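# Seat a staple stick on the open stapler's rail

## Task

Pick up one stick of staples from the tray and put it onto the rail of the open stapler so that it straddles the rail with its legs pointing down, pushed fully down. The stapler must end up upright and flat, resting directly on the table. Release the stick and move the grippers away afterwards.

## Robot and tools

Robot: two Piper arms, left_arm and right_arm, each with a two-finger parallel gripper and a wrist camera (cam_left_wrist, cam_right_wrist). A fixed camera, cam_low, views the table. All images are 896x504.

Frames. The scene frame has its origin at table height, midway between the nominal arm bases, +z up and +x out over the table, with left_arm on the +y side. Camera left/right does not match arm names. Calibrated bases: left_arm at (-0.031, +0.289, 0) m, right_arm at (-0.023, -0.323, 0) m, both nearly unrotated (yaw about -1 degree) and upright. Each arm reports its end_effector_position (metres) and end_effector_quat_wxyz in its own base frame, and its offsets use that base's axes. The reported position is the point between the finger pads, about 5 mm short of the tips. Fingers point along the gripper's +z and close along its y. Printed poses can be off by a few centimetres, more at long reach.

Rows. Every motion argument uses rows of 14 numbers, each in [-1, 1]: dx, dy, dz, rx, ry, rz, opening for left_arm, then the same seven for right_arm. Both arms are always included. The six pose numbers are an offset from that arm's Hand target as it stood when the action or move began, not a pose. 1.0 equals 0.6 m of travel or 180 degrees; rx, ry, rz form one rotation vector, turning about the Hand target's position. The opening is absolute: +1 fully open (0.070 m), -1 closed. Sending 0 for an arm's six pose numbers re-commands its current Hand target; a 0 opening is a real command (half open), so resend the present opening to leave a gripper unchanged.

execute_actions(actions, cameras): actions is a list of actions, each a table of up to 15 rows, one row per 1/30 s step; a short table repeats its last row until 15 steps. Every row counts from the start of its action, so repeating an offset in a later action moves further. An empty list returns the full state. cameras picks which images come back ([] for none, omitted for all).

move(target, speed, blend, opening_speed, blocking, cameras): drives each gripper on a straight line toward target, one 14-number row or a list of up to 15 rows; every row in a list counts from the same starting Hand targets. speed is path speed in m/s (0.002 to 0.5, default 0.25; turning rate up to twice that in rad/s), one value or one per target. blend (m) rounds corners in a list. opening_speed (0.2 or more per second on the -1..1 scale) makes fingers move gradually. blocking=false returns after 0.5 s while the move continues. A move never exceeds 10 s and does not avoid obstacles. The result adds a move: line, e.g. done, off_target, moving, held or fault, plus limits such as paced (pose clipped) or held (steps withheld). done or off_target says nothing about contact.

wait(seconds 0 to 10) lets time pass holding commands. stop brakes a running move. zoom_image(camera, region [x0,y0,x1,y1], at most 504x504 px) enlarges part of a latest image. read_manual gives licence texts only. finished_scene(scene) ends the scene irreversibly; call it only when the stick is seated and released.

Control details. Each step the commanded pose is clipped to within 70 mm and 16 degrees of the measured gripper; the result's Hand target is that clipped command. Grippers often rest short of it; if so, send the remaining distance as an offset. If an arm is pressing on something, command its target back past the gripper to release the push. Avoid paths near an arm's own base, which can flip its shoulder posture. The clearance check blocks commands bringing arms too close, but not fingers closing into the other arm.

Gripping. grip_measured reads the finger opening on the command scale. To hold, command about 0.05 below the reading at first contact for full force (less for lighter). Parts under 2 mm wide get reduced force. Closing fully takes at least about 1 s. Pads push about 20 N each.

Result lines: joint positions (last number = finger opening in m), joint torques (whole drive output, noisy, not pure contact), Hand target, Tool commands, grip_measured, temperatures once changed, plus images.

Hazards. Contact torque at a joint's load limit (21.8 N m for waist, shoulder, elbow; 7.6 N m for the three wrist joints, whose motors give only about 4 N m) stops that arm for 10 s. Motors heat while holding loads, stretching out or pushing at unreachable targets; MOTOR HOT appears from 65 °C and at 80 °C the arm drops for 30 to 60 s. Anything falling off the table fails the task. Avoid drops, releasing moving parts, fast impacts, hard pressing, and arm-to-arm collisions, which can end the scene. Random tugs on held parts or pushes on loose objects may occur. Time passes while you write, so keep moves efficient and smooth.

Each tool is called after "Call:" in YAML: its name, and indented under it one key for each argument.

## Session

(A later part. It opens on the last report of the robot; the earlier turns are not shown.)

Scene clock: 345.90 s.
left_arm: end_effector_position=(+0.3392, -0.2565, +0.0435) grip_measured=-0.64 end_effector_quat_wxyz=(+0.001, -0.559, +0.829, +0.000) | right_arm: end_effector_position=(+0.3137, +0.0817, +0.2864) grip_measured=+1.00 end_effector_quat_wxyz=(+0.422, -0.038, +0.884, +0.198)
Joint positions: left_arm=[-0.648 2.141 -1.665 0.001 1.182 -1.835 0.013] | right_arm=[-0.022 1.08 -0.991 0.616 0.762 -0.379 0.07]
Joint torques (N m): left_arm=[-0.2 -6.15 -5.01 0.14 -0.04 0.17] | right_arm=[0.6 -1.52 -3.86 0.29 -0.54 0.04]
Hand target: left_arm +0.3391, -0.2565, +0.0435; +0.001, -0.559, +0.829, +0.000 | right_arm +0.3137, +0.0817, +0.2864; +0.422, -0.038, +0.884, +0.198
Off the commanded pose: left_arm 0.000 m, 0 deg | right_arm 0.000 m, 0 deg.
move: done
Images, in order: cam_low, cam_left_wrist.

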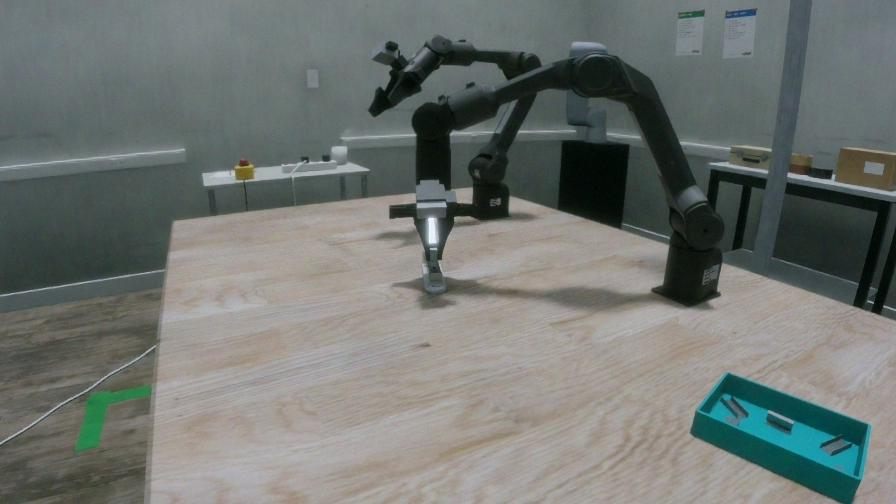

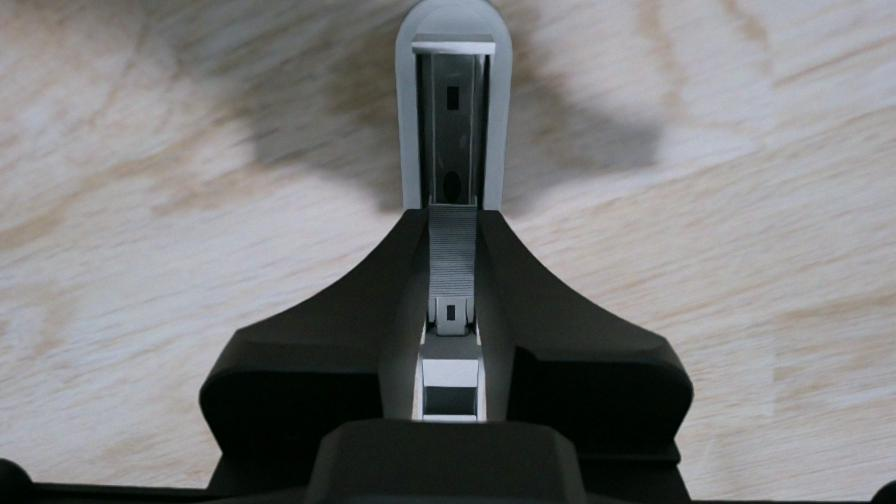

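Call:
move:
  target: [-0.0003,0.0001,-0.0133,0,0,0,-0.69,0,0,0,0,0,0,1]
  speed: 0.02
  cameras: ["cam_left_wrist","cam_low"]

Call:
zoom_image:
  camera: "cam_left_wrist"
  region: [400, 130, 500, 230]

Call:
zoom_image:
  camera: "cam_left_wrist"
  region: [400, 280, 500, 380]

Call:
zoom_image:
  camera: "cam_low"
  region: [400, 220, 470, 300]

Scene clock: 363.00 s.
left_arm: end_effector_position=(+0.3390, -0.2563, +0.0355) grip_measured=-0.64 end_effector_quat_wxyz=(+0.001, -0.559, +0.829, +0.000) | right_arm: end_effector_position=(+0.3137, +0.0817, +0.2864) grip_measured=+1.00 end_effector_quat_wxyz=(+0.422, -0.038, +0.884, +0.198)
Joint positions: left_arm=[-0.648 2.149 -1.647 0.001 1.155 -1.835 0.013] | right_arm=[-0.022 1.08 -0.991 0.616 0.762 -0.379 0.07]
Joint torques (N m): left_arm=[0.63 -6.45 -5.22 0.13 -0.06 0.37] | right_arm=[0.61 -1.47 -4.02 0.27 -0.58 0.02]
Hand target: left_arm +0.3390, -0.2564, +0.0355; +0.001, -0.559, +0.829, +0.000 | right_arm +0.3137, +0.0817, +0.2864; +0.422, -0.038, +0.884, +0.198
Off the commanded pose: left_arm 0.000 m, 0 deg | right_arm 0.000 m, 0 deg.
move: done
Images, in order: cam_low, cam_left_wrist.

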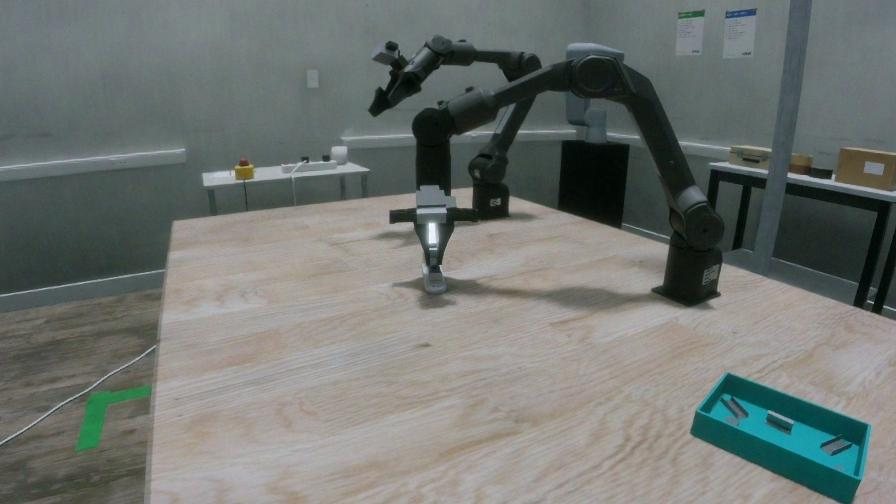

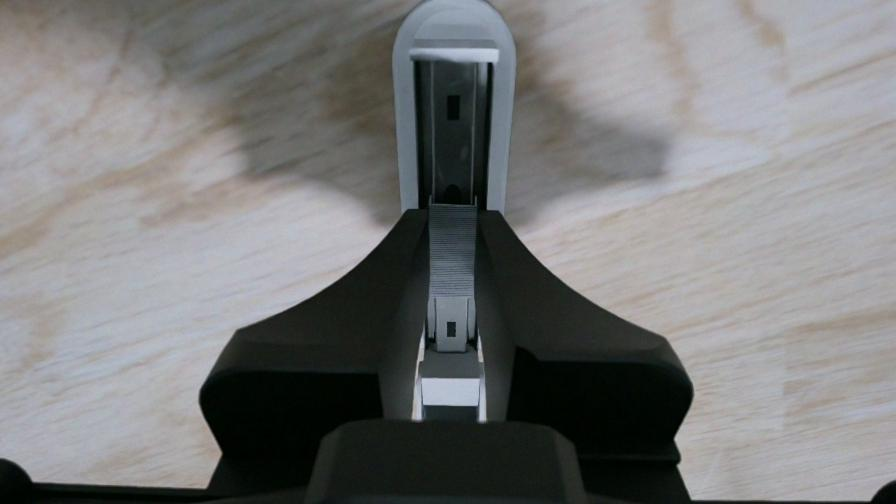

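Scaled by 5.040.

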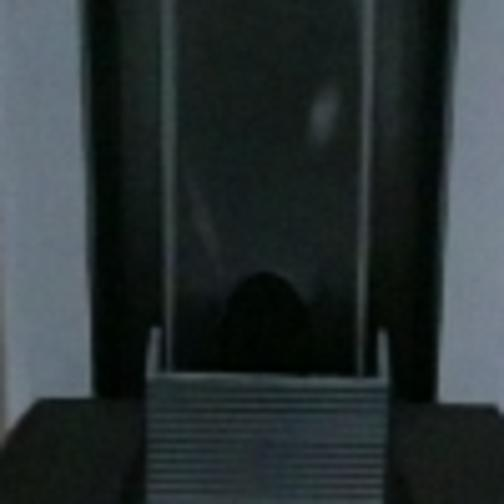

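Scaled by 5.040.

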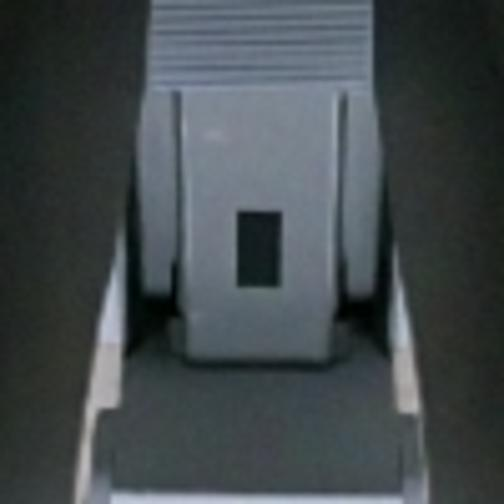

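Scaled by 6.300.

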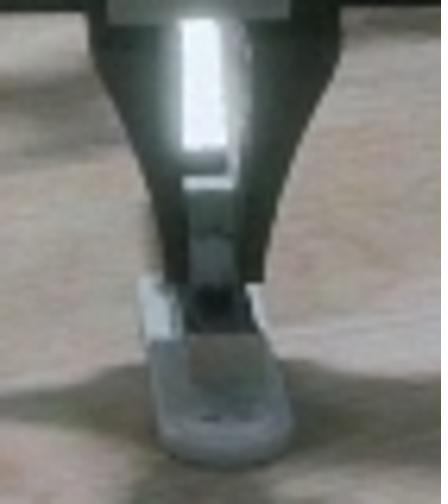

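Call:
move:
  target: [0,0,-0.0067,0,0,0,-0.69,0,0,0,0,0,0,1]
  speed: 0.012
  cameras: ["cam_left_wrist","cam_low"]

Call:
zoom_image:
  camera: "cam_left_wrist"
  region: [400, 130, 500, 230]

Call:
zoom_image:
  camera: "cam_left_wrist"
  region: [400, 280, 500, 380]

Scene clock: 377.00 s.
left_arm: end_effector_position=(+0.3391, -0.2564, +0.0319) grip_measured=-0.64 end_effector_quat_wxyz=(+0.001, -0.559, +0.829, +0.000) | right_arm: end_effector_position=(+0.3137, +0.0817, +0.2864) grip_measured=+1.00 end_effector_quat_wxyz=(+0.422, -0.038, +0.884, +0.198)
Joint positions: left_arm=[-0.648 2.154 -1.639 0.001 1.143 -1.835 0.013] | right_arm=[-0.022 1.08 -0.991 0.616 0.762 -0.379 0.07]
Joint torques (N m): left_arm=[-0.61 -6.28 -5.13 0.11 -0.09 0.14] | right_arm=[0.63 -1.52 -3.82 0.24 -0.55 0.04]
Hand target: left_arm +0.3390, -0.2564, +0.0315; +0.001, -0.559, +0.829, +0.000 | right_arm +0.3137, +0.0817, +0.2864; +0.422, -0.038, +0.884, +0.198
Off the commanded pose: left_arm 0.000 m, 0 deg | right_arm 0.000 m, 0 deg.
move: done
Images, in order: cam_low, cam_left_wrist.

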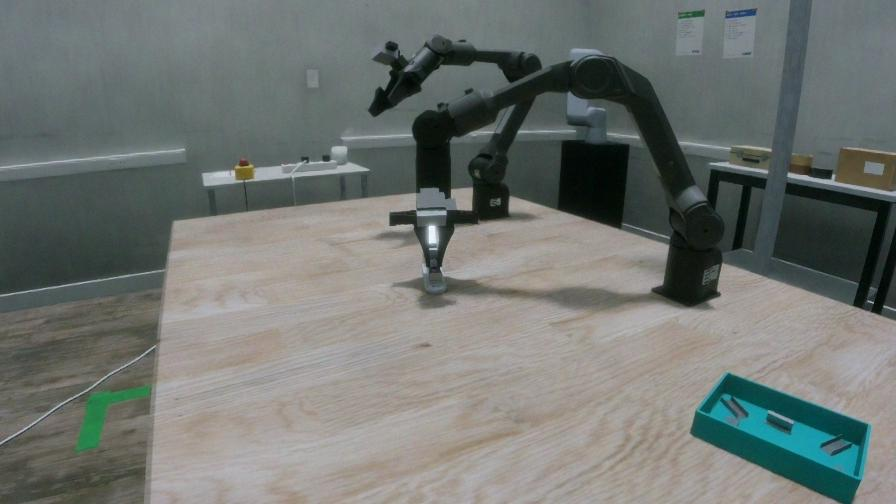

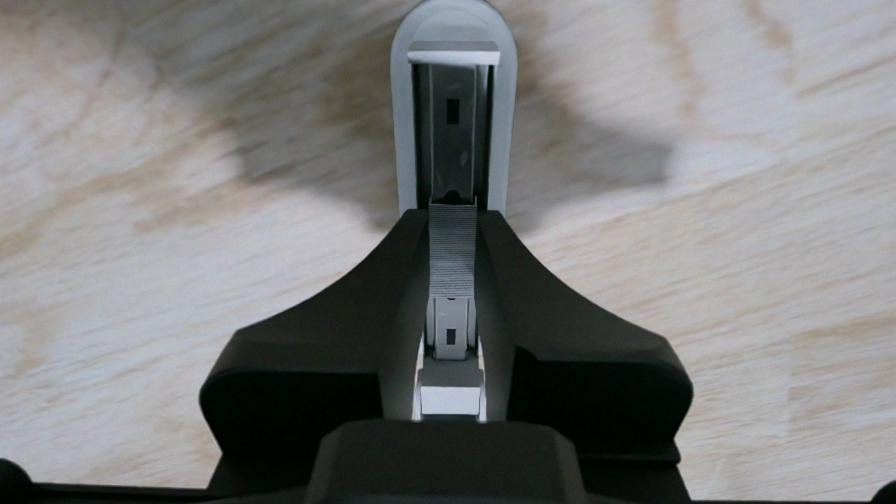

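Scaled by 5.040.

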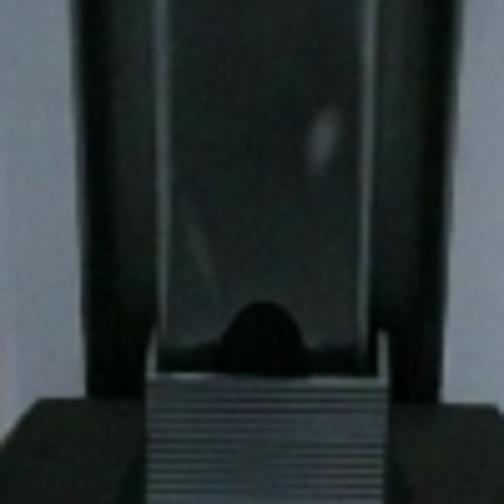

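Scaled by 5.040.

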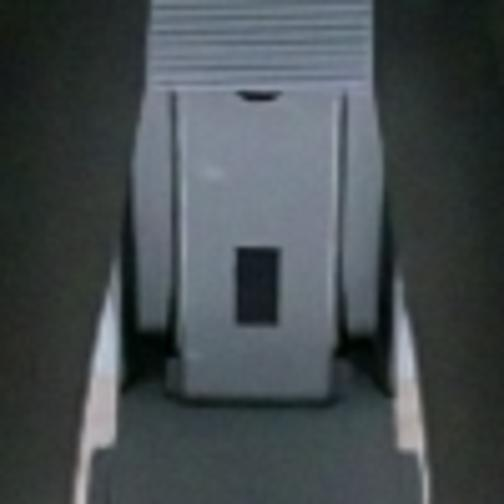

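Call:
move:
  target: [0,0,-0.003,0,0,0,-0.69,0,0,0,0,0,0,1]
  speed: 0.01
  cameras: []

Call:
execute_actions:
  actions: []
  cameras: ["cam_left_wrist","cam_low"]

Call:
zoom_image:
  camera: "cam_left_wrist"
  region: [400, 130, 500, 230]

Call:
zoom_image:
  camera: "cam_low"
  region: [400, 220, 470, 300]

Scene clock: 388.03 s.
Off the commanded pose: left_arm 0.001 m, 0 deg | right_arm 0.000 m, 0 deg.
move: done

Scene clock: 388.03 s.
left_arm: end_effector_position=(+0.3391, -0.2564, +0.0304) grip_measured=-0.64 end_effector_quat_wxyz=(+0.001, -0.559, +0.829, +0.000) | right_arm: end_effector_position=(+0.3137, +0.0817, +0.2864) grip_measured=+1.00 end_effector_quat_wxyz=(+0.422, -0.038, +0.884, +0.198)
Joint positions: left_arm=[-0.648 2.155 -1.636 0.001 1.138 -1.835 0.013] | right_arm=[-0.022 1.08 -0.991 0.616 0.762 -0.379 0.07]
Joint torques (N m): left_arm=[0.15 -5.85 -4.02 0.13 -0.33 0.25] | right_arm=[0.56 -1.65 -3.86 0.26 -0.58 0.03]
Hand target: left_arm +0.3390, -0.2564, +0.0297; +0.001, -0.559, +0.829, +0.000 | right_arm +0.3137, +0.0817, +0.2864; +0.422, -0.038, +0.884, +0.198
Tool commands: left_gripper/opening=-0.69 right_gripper/opening=+1.0
Off the commanded pose: left_arm 0.001 m, 0 deg | right_arm 0.000 m, 0 deg.
Images, in order (width x height): cam_low 896x504, cam_left_wrist 896x504.

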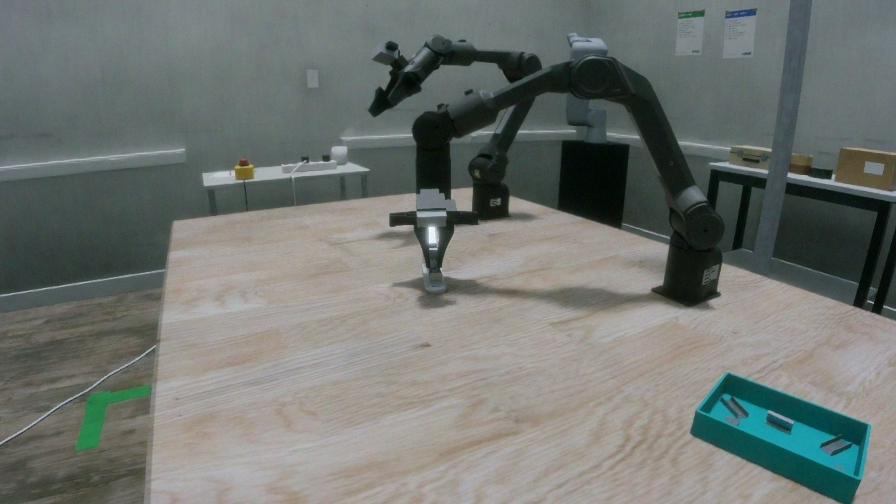

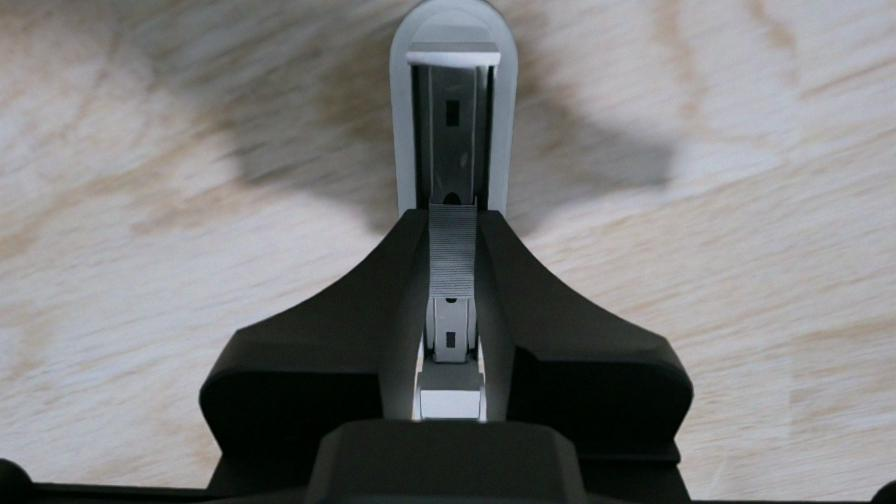

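Scaled by 5.040.

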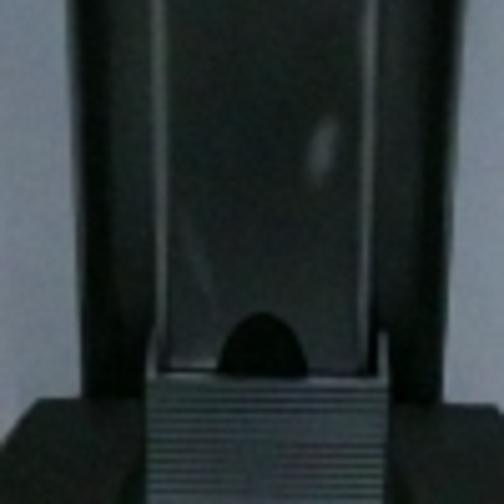

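Scaled by 6.300.

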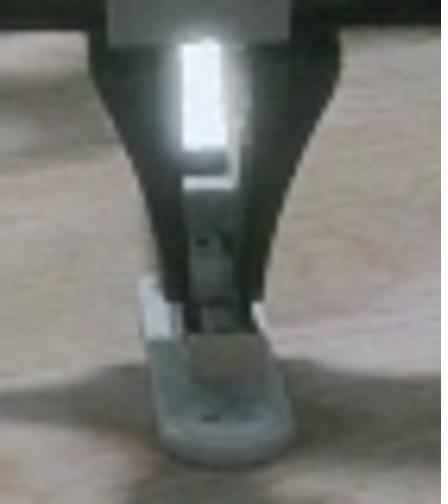

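Call:
move:
  target:
    - [0,0,0.0005,0,0,0,-0.69,0,0,0,0,0,0,1]
    - [0,0,0.0005,0,0,0,-0.45,0,0,0,0,0,0,1]
  speed: 0.01
  opening_speed: 0.3
  cameras: ["cam_left_wrist","cam_low"]

Call:
zoom_image:
  camera: "cam_left_wrist"
  region: [380, 150, 520, 320]

Scene clock: 402.30 s.
left_arm: end_effector_position=(+0.3392, -0.2565, +0.0300) grip_measured=-0.45 end_effector_quat_wxyz=(+0.001, -0.559, +0.829, +0.000) | right_arm: end_effector_position=(+0.3137, +0.0817, +0.2864) grip_measured=+1.00 end_effector_quat_wxyz=(+0.422, -0.038, +0.884, +0.198)
Joint positions: left_arm=[-0.648 2.156 -1.636 0.001 1.137 -1.835 0.019] | right_arm=[-0.022 1.08 -0.991 0.616 0.762 -0.379 0.07]
Joint torques (N m): left_arm=[0.5 -5.16 -2.18 0.08 0.36 0.35] | right_arm=[0.64 -1.49 -4.01 0.27 -0.57 0.01]
Hand target: left_arm +0.3390, -0.2564, +0.0300; +0.001, -0.559, +0.829, +0.000 | right_arm +0.3137, +0.0817, +0.2864; +0.422, -0.038, +0.884, +0.198
Off the commanded pose: left_arm 0.000 m, 0 deg | right_arm 0.000 m, 0 deg.
move: done
Images, in order: cam_low, cam_left_wrist.

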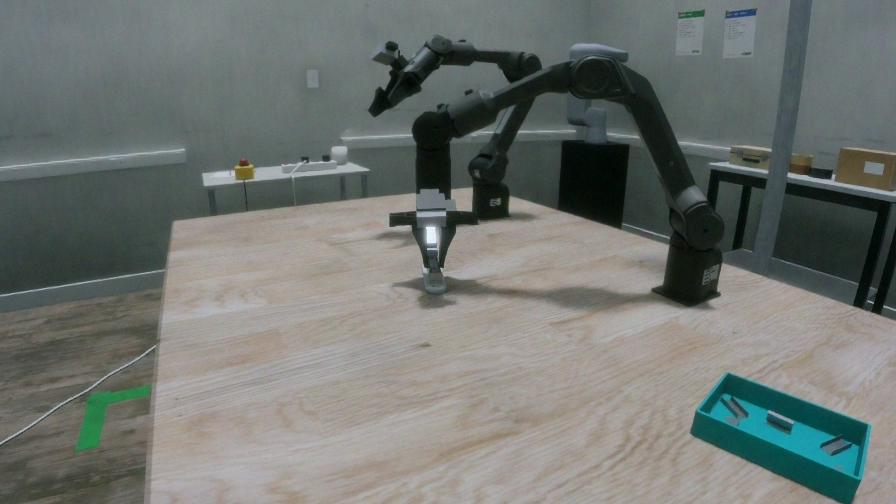

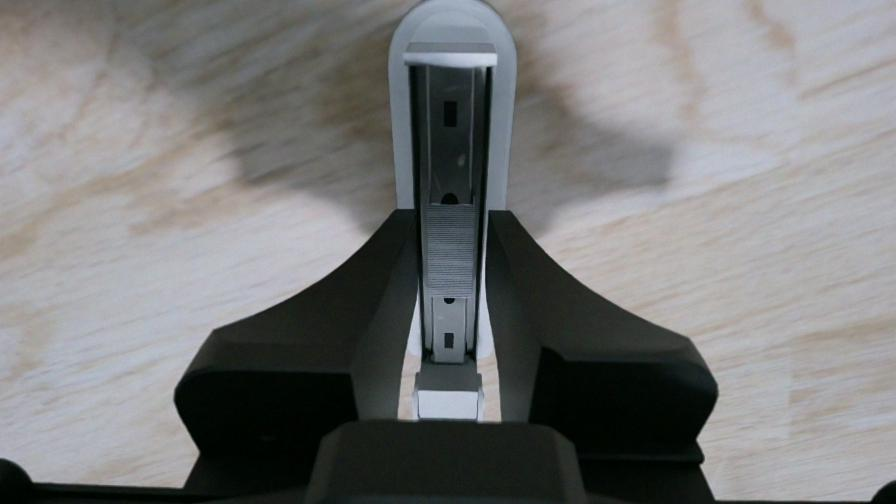

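Scaled by 2.965.

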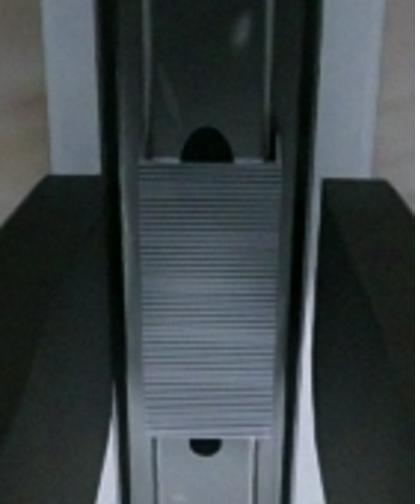

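Call:
move:
  target:
    - [0,0,0.05,0,0,0,-0.45,0,0,0,0,0,0,1]
    - [0,0,0.05,0,0,0,-1,0,0,0,0,0,0,1]
    - [0,0,0.0075,0,0,0,-1,0,0,0,0,0,0,1]
  speed: [0.05,0.05,0.05]
  opening_speed: 0.6
  cameras: ["cam_left_wrist","cam_low"]

Call:
zoom_image:
  camera: "cam_low"
  region: [400, 220, 470, 300]

Scene clock: 413.97 s.
left_arm: end_effector_position=(+0.3389, -0.2563, +0.0338) grip_measured=-1.00 end_effector_quat_wxyz=(+0.001, -0.559, +0.829, +0.001) | right_arm: end_effector_position=(+0.3137, +0.0817, +0.2864) grip_measured=+1.00 end_effector_quat_wxyz=(+0.422, -0.038, +0.884, +0.198)
Joint positions: left_arm=[-0.648 2.152 -1.644 0.001 1.151 -1.835 0] | right_arm=[-0.022 1.08 -0.991 0.616 0.762 -0.379 0.07]
Joint torques (N m): left_arm=[0.56 -7.23 -6.05 0.14 0.09 0.4] | right_arm=[0.73 -1.41 -3.78 0.21 -0.58 0.02]
Hand target: left_arm +0.3390, -0.2564, +0.0345; +0.001, -0.559, +0.829, +0.000 | right_arm +0.3137, +0.0817, +0.2864; +0.422, -0.038, +0.884, +0.198
Off the commanded pose: left_arm 0.001 m, 0 deg | right_arm 0.000 m, 0 deg.
move: done
Images, in order: cam_low, cam_left_wrist.

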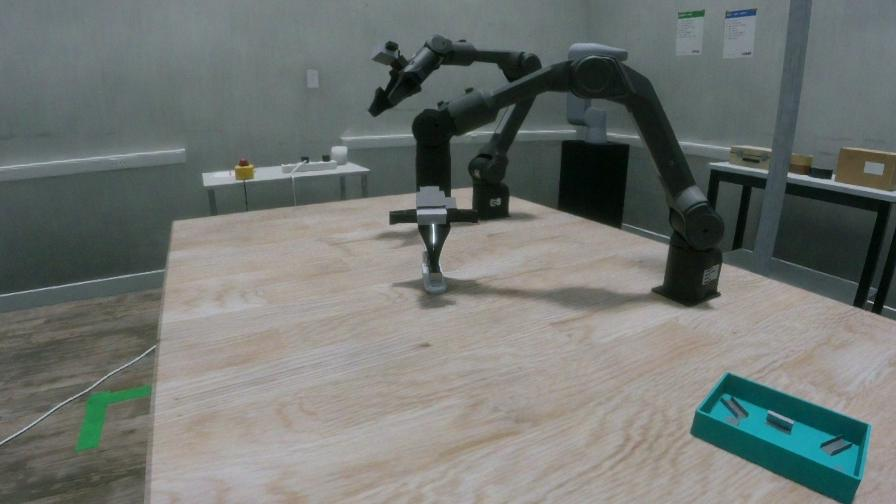

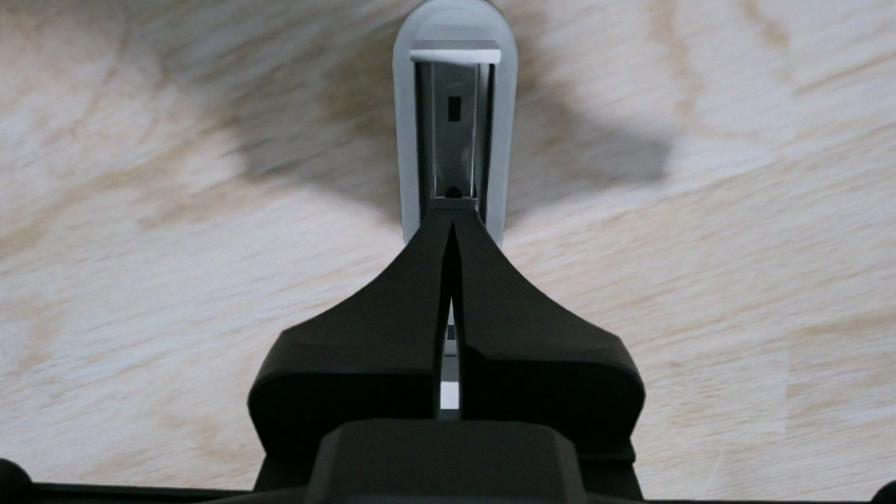

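Scaled by 6.300.

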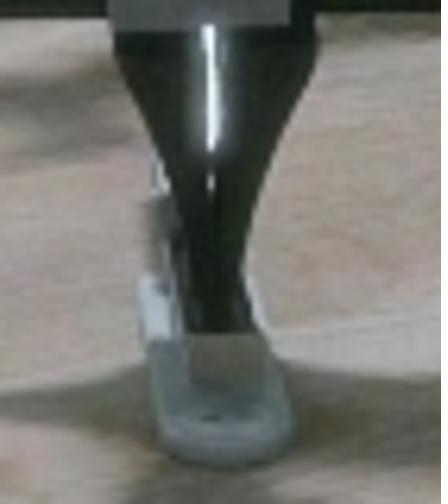

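Light press.

Call:
move:
  target: [0,0,-0.0045,0,0,0,-1,0,0,0,0,0,0,1]
  speed: 0.008
  cameras: ["cam_left_wrist"]

Scene clock: 420.00 s.
left_arm: end_effector_position=(+0.3392, -0.2565, +0.0324) grip_measured=-1.00 end_effector_quat_wxyz=(+0.001, -0.559, +0.829, -0.001) | right_arm: end_effector_position=(+0.3137, +0.0817, +0.2864) grip_measured=+1.00 end_effector_quat_wxyz=(+0.422, -0.038, +0.884, +0.198)
Joint positions: left_arm=[-0.648 2.153 -1.64 0.001 1.143 -1.835 0] | right_arm=[-0.022 1.08 -0.991 0.616 0.762 -0.379 0.07]
Joint torques (N m): left_arm=[0.82 -6.12 -4.94 0.11 -0.15 0.2] | right_arm=[0.4 -1.58 -3.74 0.23 -0.58 0.01]
Hand target: left_arm +0.3390, -0.2564, +0.0318; +0.001, -0.559, +0.829, +0.000 | right_arm +0.3137, +0.0817, +0.2864; +0.422, -0.038, +0.884, +0.198
Off the commanded pose: left_arm 0.001 m, 0 deg | right_arm 0.000 m, 0 deg.
move: done
Images, in order: cam_left_wrist.

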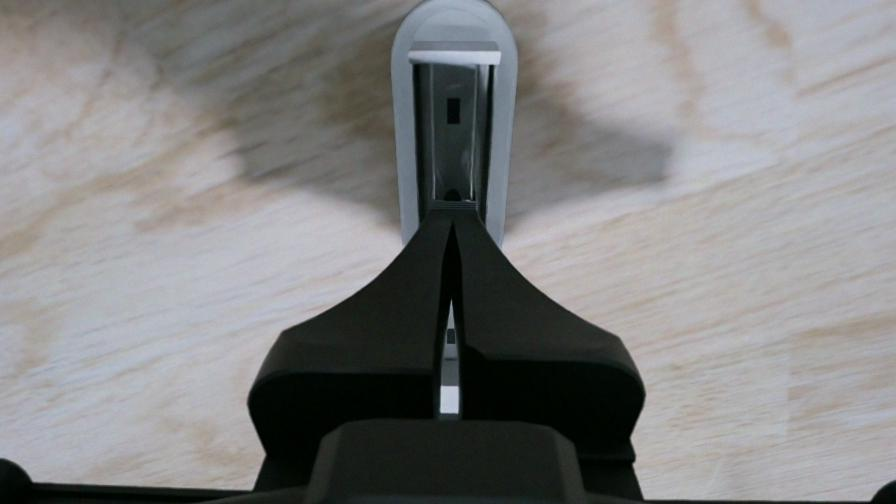

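Call:
move:
  target: [0,0,-0.0012,0,0,0,-1,0,0,0,0,0,0,1]
  speed: 0.006
  cameras: ["cam_left_wrist","cam_low"]

Scene clock: 436.17 s.
left_arm: end_effector_position=(+0.3391, -0.2564, +0.0318) grip_measured=-1.00 end_effector_quat_wxyz=(+0.001, -0.559, +0.829, +0.000) | right_arm: end_effector_position=(+0.3137, +0.0817, +0.2864) grip_measured=+1.00 end_effector_quat_wxyz=(+0.422, -0.038, +0.884, +0.198)
Joint positions: left_arm=[-0.648 2.154 -1.639 0.001 1.142 -1.835 0] | right_arm=[-0.022 1.08 -0.991 0.616 0.762 -0.379 0.07]
Joint torques (N m): left_arm=[0.92 -4.6 -3.1 0.09 -0.62 0.19] | right_arm=[0.48 -1.52 -3.84 0.26 -0.6 0.02]
Hand target: left_arm +0.3390, -0.2564, +0.0310; +0.001, -0.559, +0.829, +0.000 | right_arm +0.3137, +0.0817, +0.2864; +0.422, -0.038, +0.884, +0.198
Off the commanded pose: left_arm 0.001 m, 0 deg | right_arm 0.000 m, 0 deg.
move: done
Images, in order: cam_low, cam_left_wrist.

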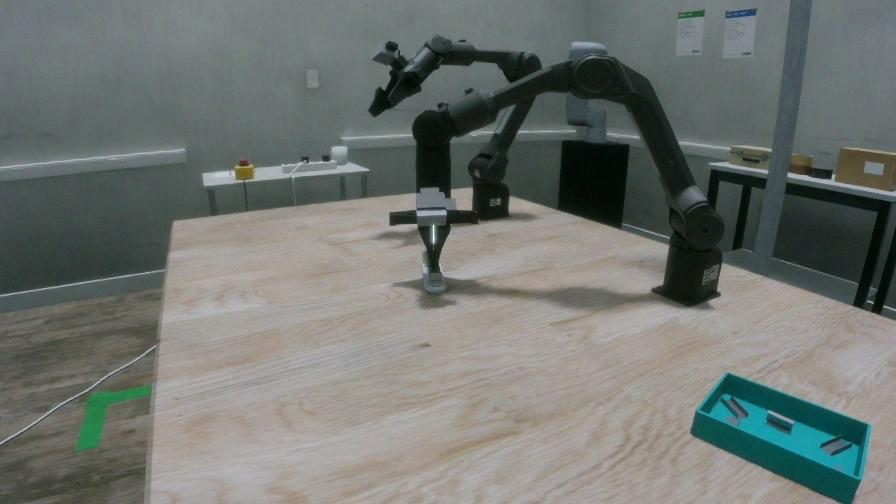

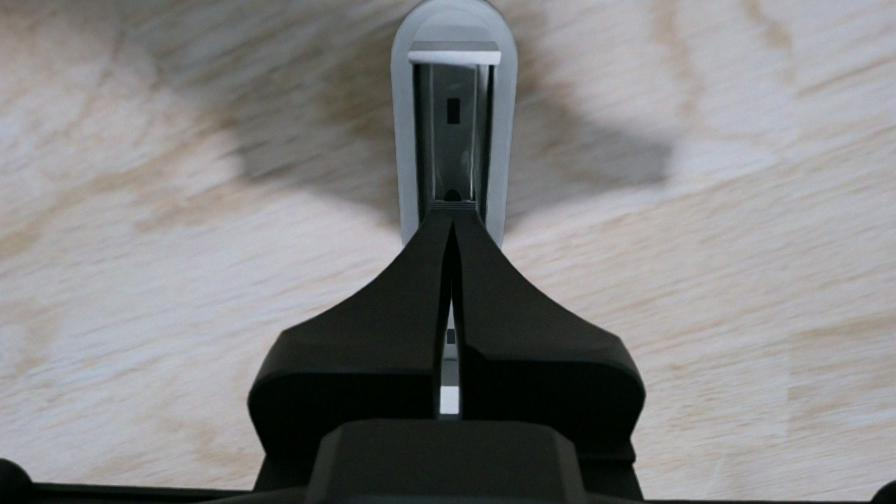

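Call:
move:
  target:
    - [0,0,0.02,0,0,0,-1,0,0,0,0,0,0,1]
    - [0,0,0.14,0,0,0,-1,0,0,0,0,0,0,1]
    - [0.02,0.15,0.16,0,0,0,-1,0,0,0,0,0,0,1]
  speed: [0.02,0.12,0.2]
  blend: [0.005,0.03,0]
  cameras: ["cam_left_wrist","cam_low"]

Call:
zoom_image:
  camera: "cam_low"
  region: [390, 190, 480, 300]

Call:
zoom_image:
  camera: "cam_left_wrist"
  region: [360, 150, 560, 350]

Scene clock: 453.33 s.
left_arm: end_effector_position=(+0.3508, -0.1659, +0.1270) grip_measured=-1.00 end_effector_quat_wxyz=(+0.031, -0.558, +0.828, -0.050) | right_arm: end_effector_position=(+0.3137, +0.0817, +0.2864) grip_measured=+1.00 end_effector_quat_wxyz=(+0.422, -0.038, +0.884, +0.198)
Joint positions: left_arm=[-0.443 1.843 -1.519 0.001 1.216 -1.63 0] | right_arm=[-0.022 1.08 -0.991 0.616 0.762 -0.379 0.07]
Joint torques (N m): left_arm=[-0.43 -5.07 -6.36 -0.1 -0.13 0.14] | right_arm=[0.64 -1.37 -3.86 0.23 -0.57 0.05]
Hand target: left_arm +0.3510, -0.1664, +0.1270; +0.001, -0.559, +0.829, +0.000 | right_arm +0.3137, +0.0817, +0.2864; +0.422, -0.038, +0.884, +0.198
Off the commanded pose: left_arm 0.001 m, 7 deg | right_arm 0.000 m, 0 deg.
joint sent to its limit (left arm) — joint 5 (wrist pitch), upper limit. The joint targets are off in orientation, not in position.
move: off_target (left_arm)
Images, in order: cam_low, cam_left_wrist.

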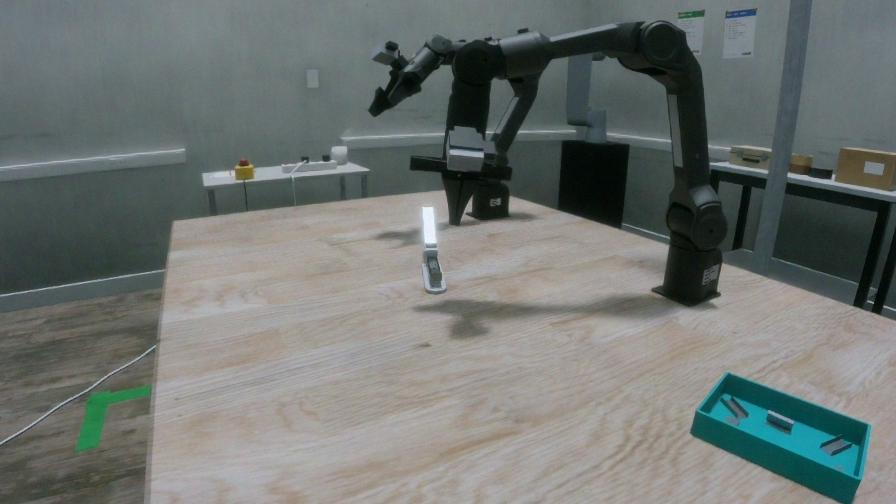

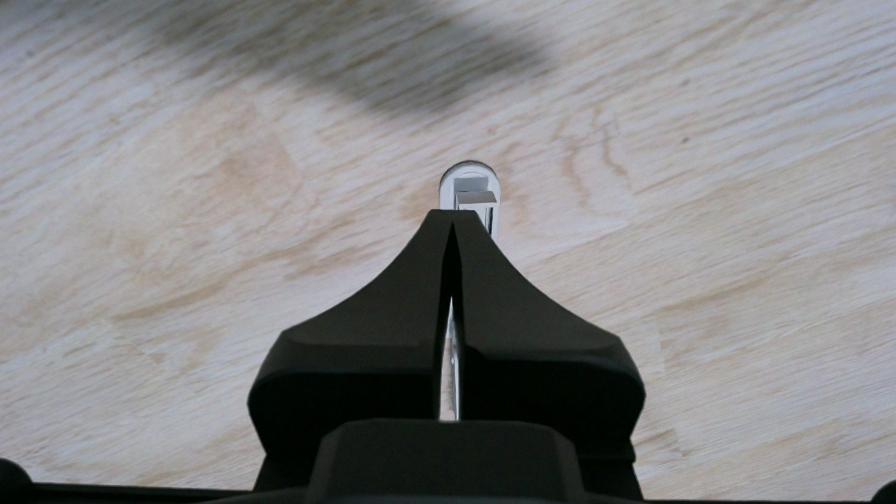

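Scaled by 4.582.

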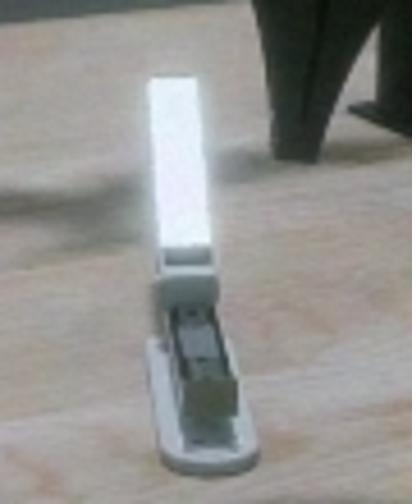

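Scaled by 2.520.

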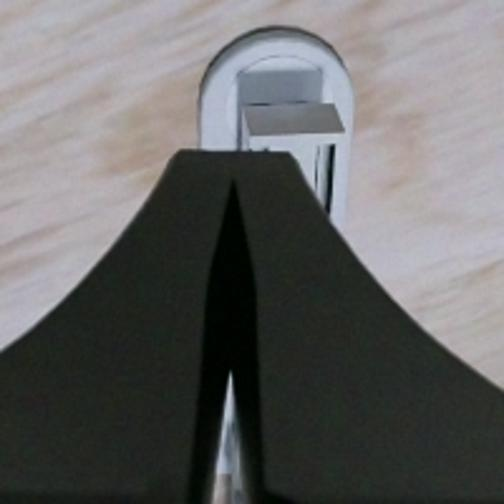

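Call:
zoom_image:
  camera: "cam_low"
  region: [415, 245, 455, 300]

Scaled by 9.164.

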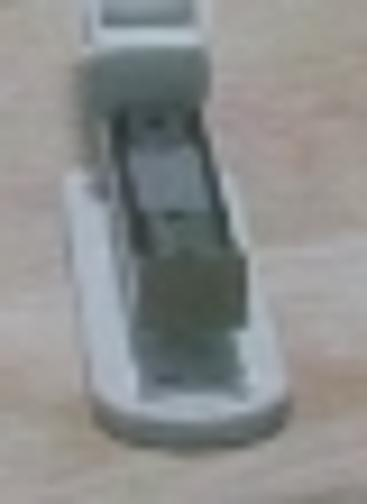

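Call:
finished_scene:
  scene: 2

The scene is finished: the task was done.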